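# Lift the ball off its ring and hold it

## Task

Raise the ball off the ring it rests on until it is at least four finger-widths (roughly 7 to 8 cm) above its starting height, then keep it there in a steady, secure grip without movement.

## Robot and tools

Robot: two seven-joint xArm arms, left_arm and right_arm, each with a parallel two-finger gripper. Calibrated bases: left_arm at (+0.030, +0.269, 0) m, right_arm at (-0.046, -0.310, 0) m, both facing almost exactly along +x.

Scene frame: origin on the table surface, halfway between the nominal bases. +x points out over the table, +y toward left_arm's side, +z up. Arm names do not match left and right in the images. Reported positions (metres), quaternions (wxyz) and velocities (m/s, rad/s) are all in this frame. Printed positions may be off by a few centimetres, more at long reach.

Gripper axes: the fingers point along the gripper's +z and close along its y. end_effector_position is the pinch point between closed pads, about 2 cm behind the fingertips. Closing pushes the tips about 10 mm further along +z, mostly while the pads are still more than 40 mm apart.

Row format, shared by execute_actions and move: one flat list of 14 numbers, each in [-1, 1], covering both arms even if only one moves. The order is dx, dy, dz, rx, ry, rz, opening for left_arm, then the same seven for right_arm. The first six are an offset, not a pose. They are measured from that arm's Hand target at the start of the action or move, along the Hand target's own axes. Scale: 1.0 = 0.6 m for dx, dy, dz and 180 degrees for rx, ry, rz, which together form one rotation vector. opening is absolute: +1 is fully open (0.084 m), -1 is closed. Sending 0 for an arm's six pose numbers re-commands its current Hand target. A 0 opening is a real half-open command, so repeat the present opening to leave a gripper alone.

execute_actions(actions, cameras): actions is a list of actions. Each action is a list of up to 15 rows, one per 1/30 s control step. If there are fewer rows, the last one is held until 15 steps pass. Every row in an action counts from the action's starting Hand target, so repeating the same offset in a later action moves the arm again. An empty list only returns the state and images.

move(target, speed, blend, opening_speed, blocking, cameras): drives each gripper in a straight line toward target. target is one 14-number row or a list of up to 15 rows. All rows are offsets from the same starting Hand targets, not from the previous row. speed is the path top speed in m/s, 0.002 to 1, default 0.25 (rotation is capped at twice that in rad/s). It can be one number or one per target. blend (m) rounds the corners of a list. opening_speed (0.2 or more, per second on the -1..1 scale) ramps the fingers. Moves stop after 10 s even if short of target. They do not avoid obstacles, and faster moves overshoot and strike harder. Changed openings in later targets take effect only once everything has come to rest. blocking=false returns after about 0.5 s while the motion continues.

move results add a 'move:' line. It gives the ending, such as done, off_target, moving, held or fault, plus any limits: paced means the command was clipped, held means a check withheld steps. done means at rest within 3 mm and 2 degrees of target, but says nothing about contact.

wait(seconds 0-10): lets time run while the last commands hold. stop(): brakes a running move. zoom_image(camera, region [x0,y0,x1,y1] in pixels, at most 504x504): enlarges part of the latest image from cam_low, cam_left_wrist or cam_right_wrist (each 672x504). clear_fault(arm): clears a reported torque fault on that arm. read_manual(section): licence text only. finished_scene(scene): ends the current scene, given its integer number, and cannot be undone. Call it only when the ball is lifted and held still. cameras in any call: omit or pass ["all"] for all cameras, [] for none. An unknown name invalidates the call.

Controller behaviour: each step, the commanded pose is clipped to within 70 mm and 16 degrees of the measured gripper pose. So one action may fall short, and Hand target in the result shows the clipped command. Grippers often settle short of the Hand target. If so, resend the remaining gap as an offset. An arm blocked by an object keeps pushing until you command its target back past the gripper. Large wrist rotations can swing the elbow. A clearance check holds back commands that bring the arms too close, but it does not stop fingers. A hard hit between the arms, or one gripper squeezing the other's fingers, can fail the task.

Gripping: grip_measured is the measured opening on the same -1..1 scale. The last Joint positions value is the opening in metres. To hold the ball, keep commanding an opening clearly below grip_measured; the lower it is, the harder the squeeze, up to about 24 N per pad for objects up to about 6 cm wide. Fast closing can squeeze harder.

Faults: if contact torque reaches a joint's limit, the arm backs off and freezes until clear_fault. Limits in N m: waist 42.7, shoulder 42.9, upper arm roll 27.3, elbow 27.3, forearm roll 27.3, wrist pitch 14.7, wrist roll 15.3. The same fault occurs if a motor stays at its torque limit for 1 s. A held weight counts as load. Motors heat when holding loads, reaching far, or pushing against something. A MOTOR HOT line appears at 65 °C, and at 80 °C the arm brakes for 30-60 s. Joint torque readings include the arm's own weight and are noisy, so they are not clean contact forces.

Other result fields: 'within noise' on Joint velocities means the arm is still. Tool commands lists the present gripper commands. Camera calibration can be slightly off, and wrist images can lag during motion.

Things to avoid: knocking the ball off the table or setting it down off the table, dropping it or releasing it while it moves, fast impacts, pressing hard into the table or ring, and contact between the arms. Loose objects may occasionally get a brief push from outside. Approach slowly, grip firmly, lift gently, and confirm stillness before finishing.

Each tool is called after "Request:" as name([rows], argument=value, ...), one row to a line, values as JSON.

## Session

Request:
execute_actions(actions=[])

Scene clock: 0.00 s.
left_arm: end_effector_position=(+0.3671, -0.1812, +0.3937) grip_measured=+1.00 end_effector_quat_wxyz=(+0.122, +0.724, -0.367, +0.571) | right_arm: end_effector_position=(+0.5515, -0.3910, +0.3086) grip_measured=+1.00 end_effector_quat_wxyz=(+0.036, +0.906, -0.422, +0.015)
Joint positions: left_arm=[0.325 -0.576 -0.999 0.739 0.75 -0.319 -0.9 0.084] | right_arm=[-0.107 0.465 -0.016 1.966 -0.07 1.496 0.77 0.084]
Joint velocities: within noise
Joint torques (N m): no reading
Motor temperatures (°C): left_arm=[32 27 33 31 30 30 32] | right_arm=[34 33 27 35 34 32 35]
Hand target: left_arm +0.3671, -0.1812, +0.3937; +0.122, +0.724, -0.367, +0.571 | right_arm +0.5515, -0.3910, +0.3086; +0.036, +0.906, -0.422, +0.015
Tool commands: left_gripper/opening=+1.0 right_gripper/opening=+1.0
camera_calibration:
cam_left_wrist: T_world_to_cam=[[-0.666151, -0.705755, -0.241147, 0.241807], [-0.0891095, 0.396333, -0.913772, 0.532804], [0.740474, -0.587222, -0.326907, -0.115699], [0, 0, 0, 1]] pos_world=[0.294231, -0.108452, 0.50735]
cam_right_wrist: T_world_to_cam=[[-0.76547, -0.642369, 0.0376486, 0.189802], [-0.643471, 0.76419, -0.044246, 0.731236], [-0.000348443, -0.0580948, -0.998311, 0.409957], [0, 0, 0, 1]] pos_world=[0.61596, -0.413064, 0.434473]

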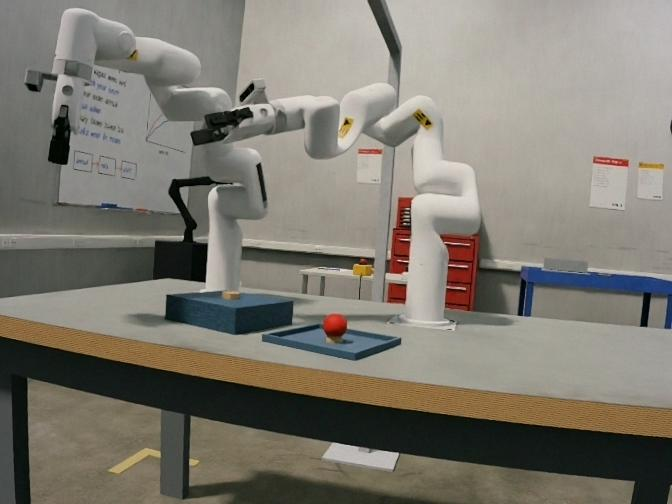

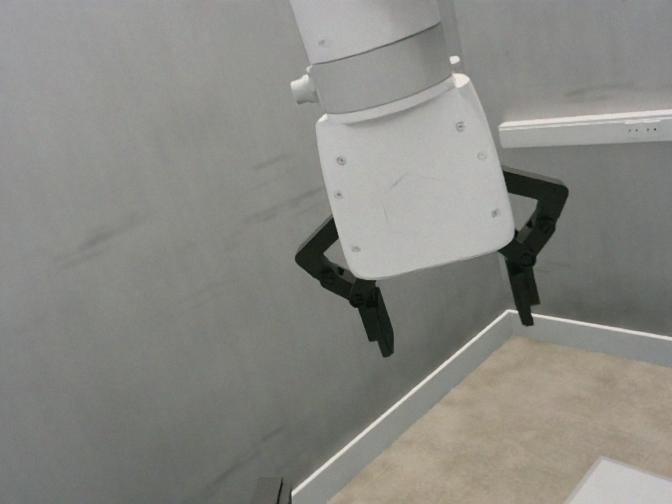

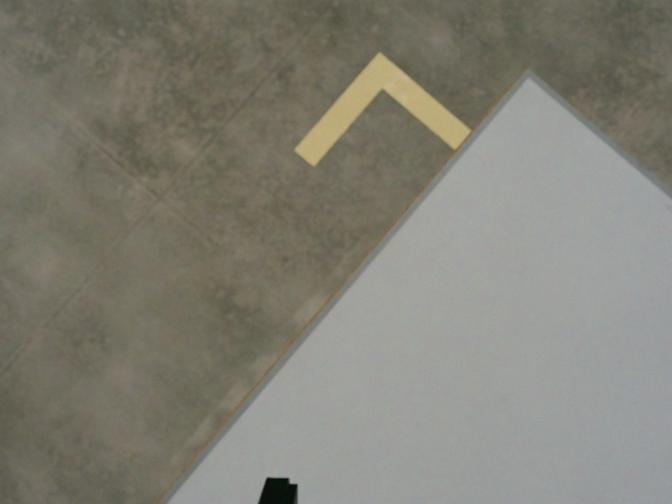

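Request:
move(target=[-0.4997,-0.4155,-0.1085,-0.0515,-0.3947,-0.0710,1,0,0,0,0,0,0,1], cameras=["cam_low","cam_left_wrist"])

Scene clock: 45.70 s.
left_arm: end_effector_position=(+0.4631, +0.1499, +0.2001) grip_measured=+1.00 end_effector_quat_wxyz=(+0.000, +0.943, -0.334, +0.000) | right_arm: end_effector_position=(+0.5515, -0.3910, +0.3086) grip_measured=+1.00 end_effector_quat_wxyz=(+0.036, +0.906, -0.422, +0.015)
Joint positions: left_arm=[-0.901 -0.053 0.633 0.986 0.037 1.029 0.385 0.084] | right_arm=[-0.107 0.465 -0.016 1.966 -0.07 1.496 0.77 0.084]
Joint velocities: within noise
Joint torques (N m): left_arm=[4.03 -6.22 2.32 20.22 -4.31 -0.18 2.44] | right_arm=[0.28 -30.1 -0.55 17.44 0.18 -2.06 -0.09]
Motor temperatures (°C): left_arm=[32 27 33 33 29 31 32] | right_arm=[34 34 27 37 34 32 35]
Hand target: left_arm +0.4631, +0.1499, +0.2000; +0.000, +0.943, -0.334, +0.000 | right_arm +0.5515, -0.3910, +0.3086; +0.036, +0.906, -0.422, +0.015
Off the commanded pose: left_arm 0.000 m, 0 deg | right_arm 0.000 m, 0 deg.
move: done
camera_calibration:
cam_left_wrist: T_world_to_cam=[[-0.626863, -0.7791, -0.00681442, 0.438674], [-0.779115, 0.626775, 0.0115313, 0.333159], [-0.00471294, 0.0125378, -0.99991, 0.334168], [0, 0, 0, 1]] pos_world=[0.536133, 0.128766, 0.333285]
Images, in order (width x height): cam_low 672x504, cam_left_wrist 672x504.

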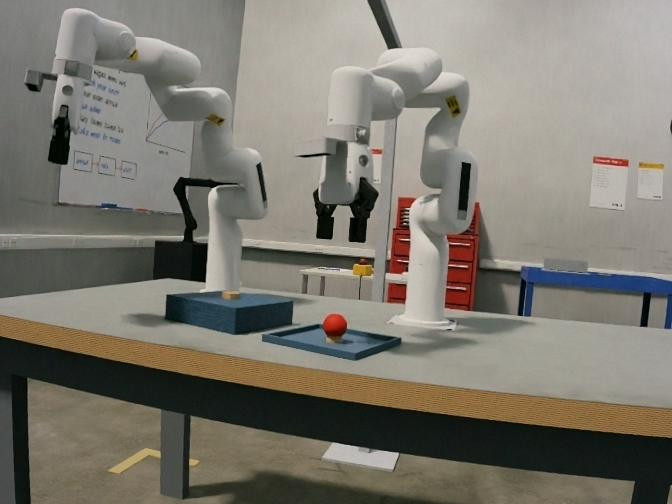

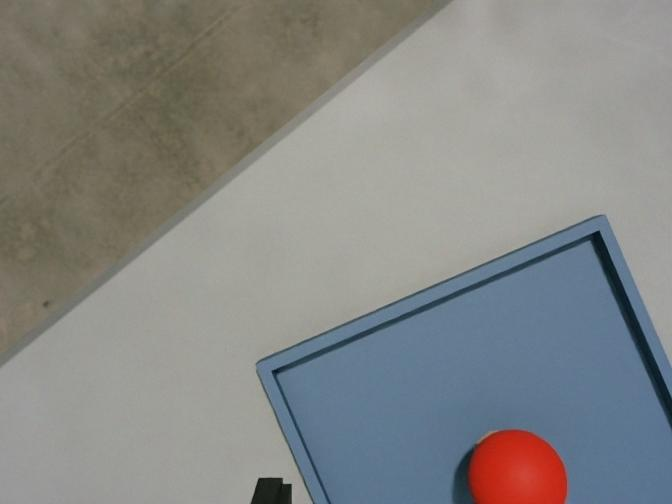

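Request:
move(target=[-0.0673,0.0889,0.0917,0,0,0,1,0,0,0,0,0,0,1], cameras=["cam_low","cam_left_wrist"])

Request:
zoom_image(camera="cam_low", region=[260, 290, 400, 370])

Scene clock: 64.37 s.
left_arm: end_effector_position=(+0.3982, +0.1338, +0.1450) grip_measured=+1.00 end_effector_quat_wxyz=(+0.000, +0.943, -0.334, +0.000) | right_arm: end_effector_position=(+0.5515, -0.3910, +0.3086) grip_measured=+1.00 end_effector_quat_wxyz=(+0.036, +0.906, -0.422, +0.015)
Joint positions: left_arm=[-0.923 -0.179 0.572 0.7 0.128 0.855 0.23 0.084] | right_arm=[-0.107 0.465 -0.016 1.966 -0.07 1.496 0.77 0.084]
Joint velocities: within noise
Joint torques (N m): left_arm=[2.9 -12.7 -5.75 14.88 4.52 -2.57 -2.66] | right_arm=[-0.07 -30.78 -0.34 17.58 -0.15 -2 0.03]
Motor temperatures (°C): left_arm=[32 27 33 33 30 31 32] | right_arm=[34 35 27 37 34 32 35]
Hand target: left_arm +0.3982, +0.1339, +0.1450; +0.000, +0.943, -0.334, +0.000 | right_arm +0.5515, -0.3910, +0.3086; +0.036, +0.906, -0.422, +0.015
Off the commanded pose: left_arm 0.000 m, 0 deg | right_arm 0.000 m, 0 deg.
move: done
camera_calibration:
cam_left_wrist: T_world_to_cam=[[-0.626913, -0.779059, -0.00682881, 0.385173], [-0.779074, 0.626823, 0.0116717, 0.293193], [-0.00481252, 0.0126373, -0.999909, 0.279102], [0, 0, 0, 1]] pos_world=[0.471233, 0.112765, 0.278285]
Images, in order (width x height): cam_low 672x504, cam_left_wrist 672x504.

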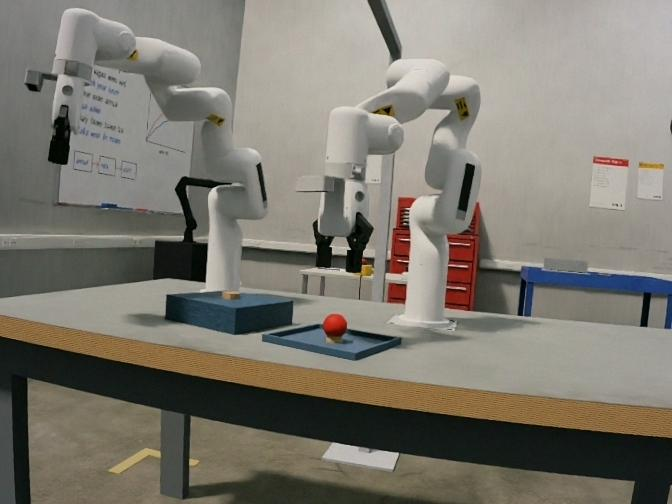

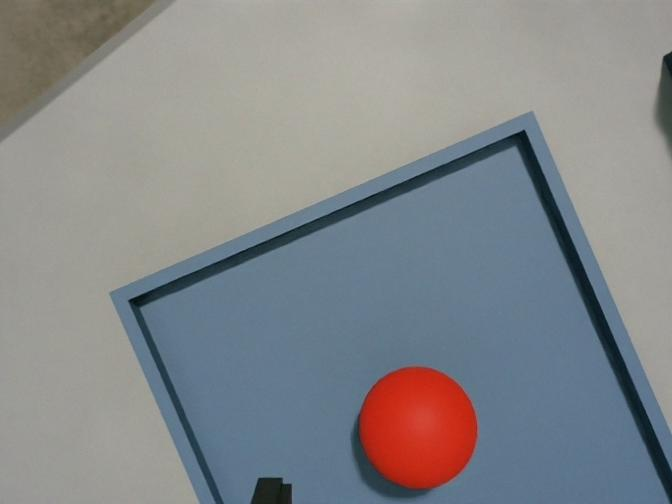

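Scaled by 3.600.

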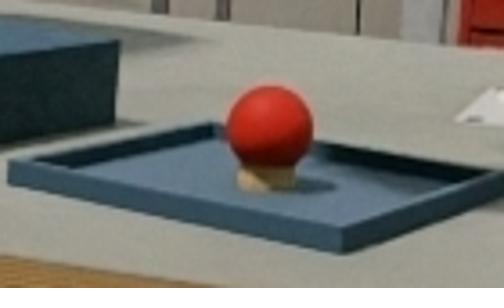

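Request:
move(target=[0,0,0.1783,0,0,0,1,0,0,0,0,0,0,1], speed=0.15, cameras=["cam_low","cam_left_wrist"])

Request:
move(target=[0,0,0,0,0,0,-0.8,0,0,0,0,0,0,1], opening_speed=1.0, cameras=["cam_low","cam_left_wrist"])

Request:
move(target=[0,0,-0.2333,0,0,0,-0.9,0,0,0,0,0,0,1], speed=0.15, cameras=["cam_low","cam_left_wrist"])

Request:
wait(seconds=0.5, cameras=["cam_low","cam_left_wrist"])

Scene clock: 80.97 s.
left_arm: end_effector_position=(+0.3982, +0.1339, +0.0380) grip_measured=+1.00 end_effector_quat_wxyz=(+0.000, +0.943, -0.334, +0.000) | right_arm: end_effector_position=(+0.5515, -0.3910, +0.3086) grip_measured=+1.00 end_effector_quat_wxyz=(+0.036, +0.906, -0.422, +0.015)
Joint positions: left_arm=[-0.933 0.13 0.574 0.611 -0.144 0.506 0.437 0.084] | right_arm=[-0.107 0.465 -0.016 1.966 -0.07 1.496 0.77 0.084]
Joint velocities: within noise
Joint torques (N m): left_arm=[3.79 -7.22 -1.93 15.82 -4.16 -2.48 2.61] | right_arm=[-0.39 -30.49 -0.43 17.58 0.05 -1.98 0.08]
Motor temperatures (°C): left_arm=[31 27 33 33 30 31 32] | right_arm=[34 35 27 37 34 32 35]
Hand target: left_arm +0.3982, +0.1339, +0.0380; +0.000, +0.943, -0.334, +0.000 | right_arm +0.5515, -0.3910, +0.3086; +0.036, +0.906, -0.422, +0.015
Off the commanded pose: left_arm 0.000 m, 0 deg | right_arm 0.000 m, 0 deg.
move: done
camera_calibration:
cam_left_wrist: T_world_to_cam=[[-0.626864, -0.779098, -0.00689232, 0.384435], [-0.779115, 0.626774, 0.011594, 0.29448], [-0.00471293, 0.0126378, -0.999909, 0.172065], [0, 0, 0, 1]] pos_world=[0.471233, 0.112766, 0.171285]
Images, in order (width x height): cam_low 672x504, cam_left_wrist 672x504.

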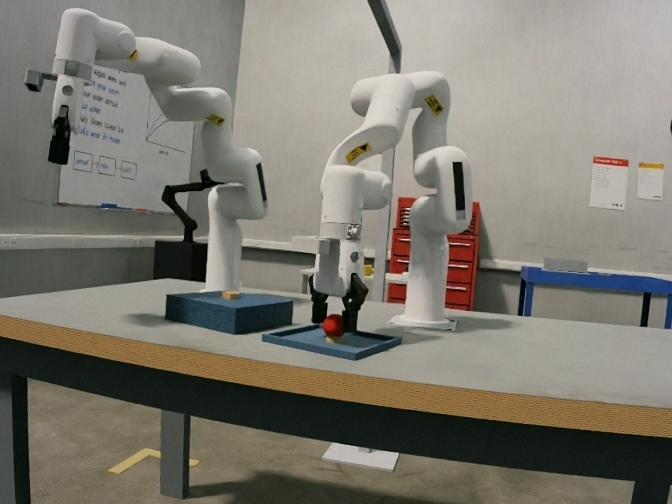

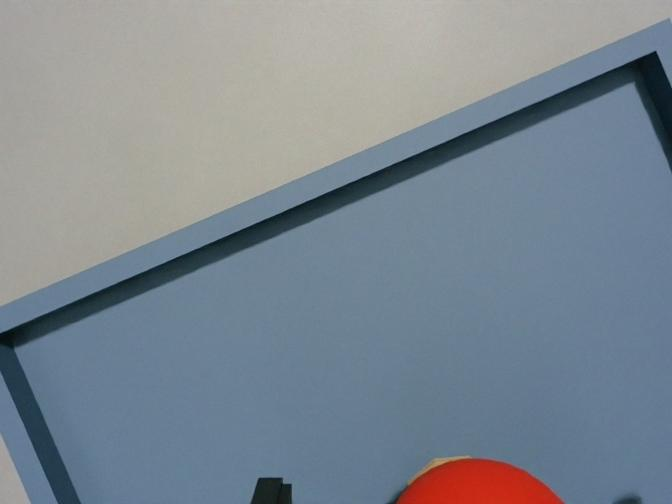

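Scene clock: 82.97 s.
left_arm: end_effector_position=(+0.3982, +0.1339, +0.0380) grip_measured=+0.00 end_effector_quat_wxyz=(+0.000, +0.943, -0.334, +0.000) | right_arm: end_effector_position=(+0.5515, -0.3910, +0.3086) grip_measured=+1.00 end_effector_quat_wxyz=(+0.036, +0.906, -0.422, +0.015)
Joint positions: left_arm=[-0.933 0.13 0.574 0.611 -0.145 0.506 0.437 0.044] | right_arm=[-0.107 0.465 -0.016 1.966 -0.07 1.496 0.77 0.084]
Joint velocities: within noise
Joint torques (N m): left_arm=[2.48 -7.61 -2.52 11.02 -3.54 -1.72 2.36] | right_arm=[-0.12 -30.61 -0.41 17.66 0.15 -1.97 -0.06]
Motor temperatures (°C): left_arm=[31 27 33 33 30 31 32] | right_arm=[34 35 27 37 34 32 35]
Hand target: left_arm +0.3982, +0.1339, +0.0380; +0.000, +0.943, -0.334, +0.000 | right_arm +0.5515, -0.3910, +0.3086; +0.036, +0.906, -0.422, +0.015
Off the commanded pose: left_arm 0.000 m, 0 deg | right_arm 0.000 m, 0 deg.
move: done
camera_calibration:
cam_left_wrist: T_world_to_cam=[[-0.626803, -0.779147, -0.00689335, 0.384412], [-0.779163, 0.626714, 0.0115942, 0.29451], [-0.00471343, 0.0126383, -0.999909, 0.172065], [0, 0, 0, 1]] pos_world=[0.471233, 0.112766, 0.171285]
Images, in order (width x height): cam_low 672x504, cam_left_wrist 672x504.

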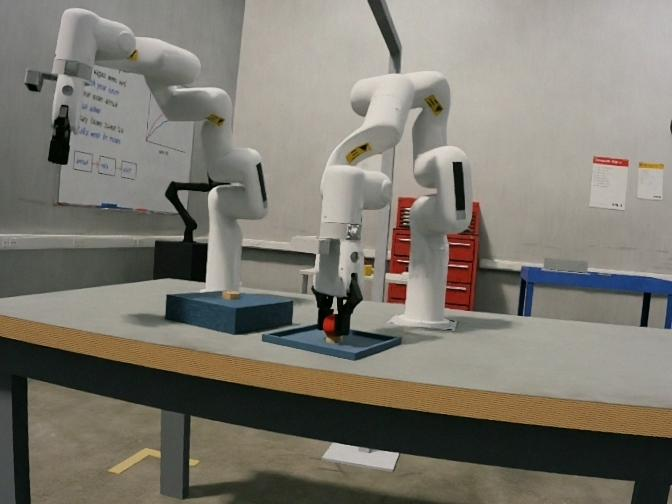

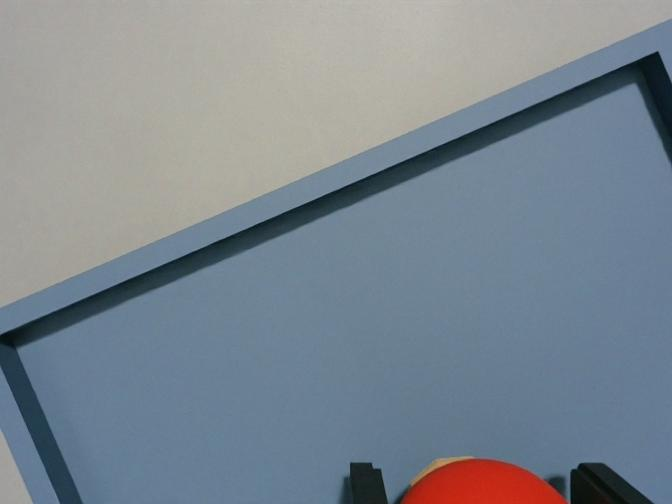

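Scene clock: 84.40 s.
left_arm: end_effector_position=(+0.3981, +0.1339, +0.1780) grip_measured=+0.00 end_effector_quat_wxyz=(+0.000, +0.943, -0.334, +0.000) | right_arm: end_effector_position=(+0.5515, -0.3910, +0.3086) grip_measured=+1.00 end_effector_quat_wxyz=(+0.036, +0.906, -0.422, +0.015)
Joint positions: left_arm=[-0.93 -0.242 0.565 0.752 0.157 0.963 0.204 0.044] | right_arm=[-0.107 0.465 -0.016 1.966 -0.07 1.496 0.77 0.084]
Joint velocities: within noise
Joint torques (N m): left_arm=[3.67 -12.34 -6.79 19.98 4.68 -0.33 -2.59] | right_arm=[-0.17 -30.41 -0.73 17.48 0.07 -1.8 -0.14]
Motor temperatures (°C): left_arm=[31 27 33 33 30 31 32] | right_arm=[34 35 27 37 34 32 35]
Hand target: left_arm +0.3982, +0.1339, +0.1780; +0.000, +0.943, -0.334, +0.000 | right_arm +0.5515, -0.3910, +0.3086; +0.036, +0.906, -0.422, +0.015
Off the commanded pose: left_arm 0.000 m, 0 deg | right_arm 0.000 m, 0 deg.
move: done
camera_calibration:
cam_left_wrist: T_world_to_cam=[[-0.626803, -0.779148, -0.00683068, 0.385357], [-0.779163, 0.626713, 0.0116721, 0.292863], [-0.00481342, 0.0126383, -0.999909, 0.311999], [0, 0, 0, 1]] pos_world=[0.471233, 0.112766, 0.311185]
Images, in order (width x height): cam_low 672x504, cam_left_wrist 672x504.

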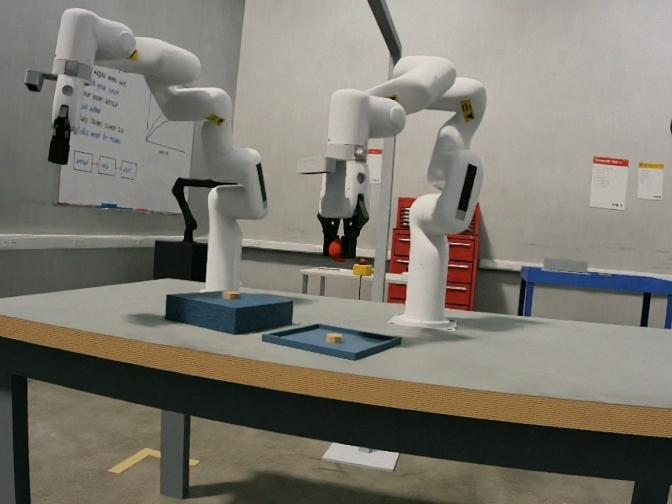

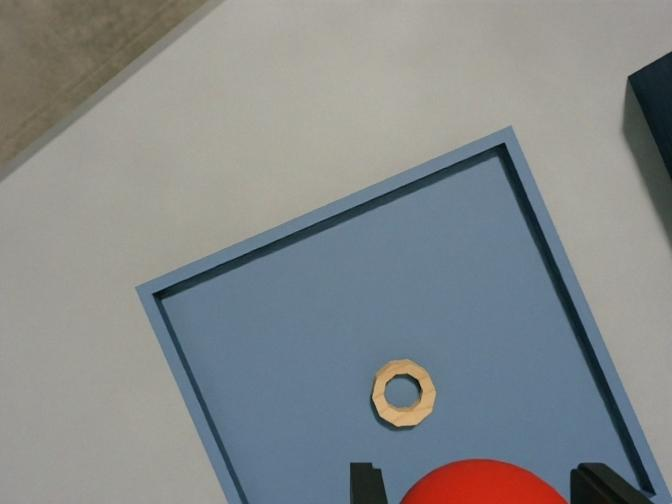

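Scene clock: 84.90 s.
left_arm: end_effector_position=(+0.3982, +0.1339, +0.1780) grip_measured=+0.00 end_effector_quat_wxyz=(+0.000, +0.943, -0.334, +0.000) | right_arm: end_effector_position=(+0.5515, -0.3910, +0.3086) grip_measured=+1.00 end_effector_quat_wxyz=(+0.036, +0.906, -0.422, +0.015)
Joint positions: left_arm=[-0.93 -0.242 0.564 0.752 0.157 0.963 0.204 0.044] | right_arm=[-0.107 0.465 -0.016 1.966 -0.07 1.496 0.77 0.084]
Joint velocities: within noise
Joint torques (N m): left_arm=[3.99 -12.19 -6.73 19.72 4.54 -0.35 -2.69] | right_arm=[0.11 -30.5 -0.44 17.68 -0.19 -1.98 -0.03]
Motor temperatures (°C): left_arm=[31 27 33 33 30 31 32] | right_arm=[34 35 27 37 34 32 35]
Hand target: left_arm +0.3982, +0.1339, +0.1780; +0.000, +0.943, -0.334, +0.000 | right_arm +0.5515, -0.3910, +0.3086; +0.036, +0.906, -0.422, +0.015
Tool commands: left_gripper/opening=-0.9 right_gripper/opening=+1.0
Off the commanded pose: left_arm 0.000 m, 0 deg | right_arm 0.000 m, 0 deg.
wait: 0.50 s; at rest by 0.17 s
camera_calibration:
cam_left_wrist: T_world_to_cam=[[-0.626803, -0.779148, -0.00683068, 0.385357], [-0.779163, 0.626713, 0.0116721, 0.292863], [-0.00481342, 0.0126383, -0.999909, 0.311999], [0, 0, 0, 1]] pos_world=[0.471233, 0.112766, 0.311185]
Images, in order (width x height): cam_low 672x504, cam_left_wrist 672x504.

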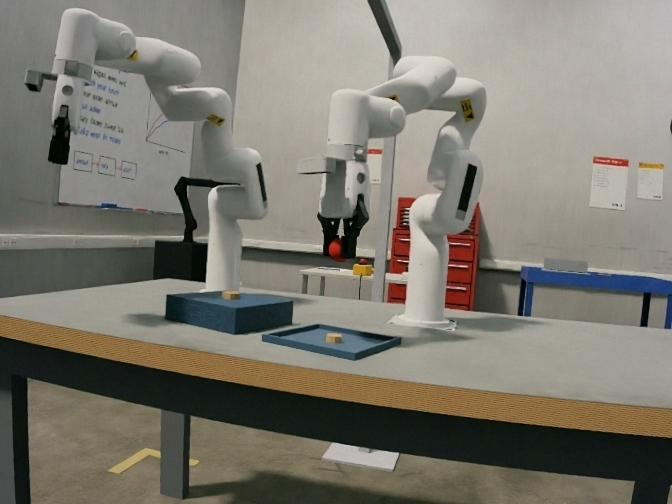

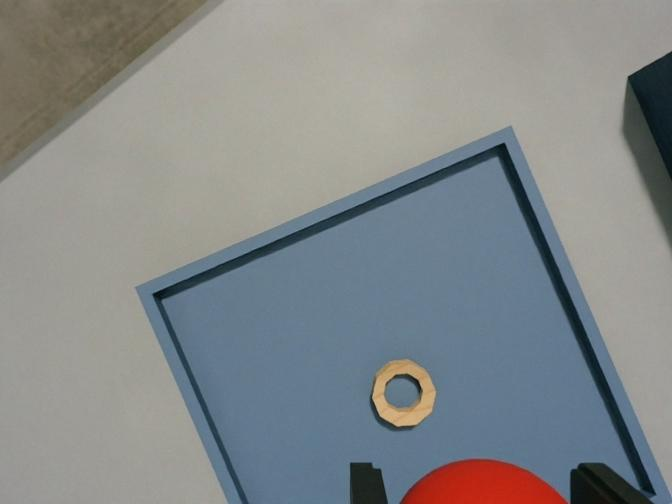

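Request:
finished_scene(scene=3)

The scene is finished: the task was done.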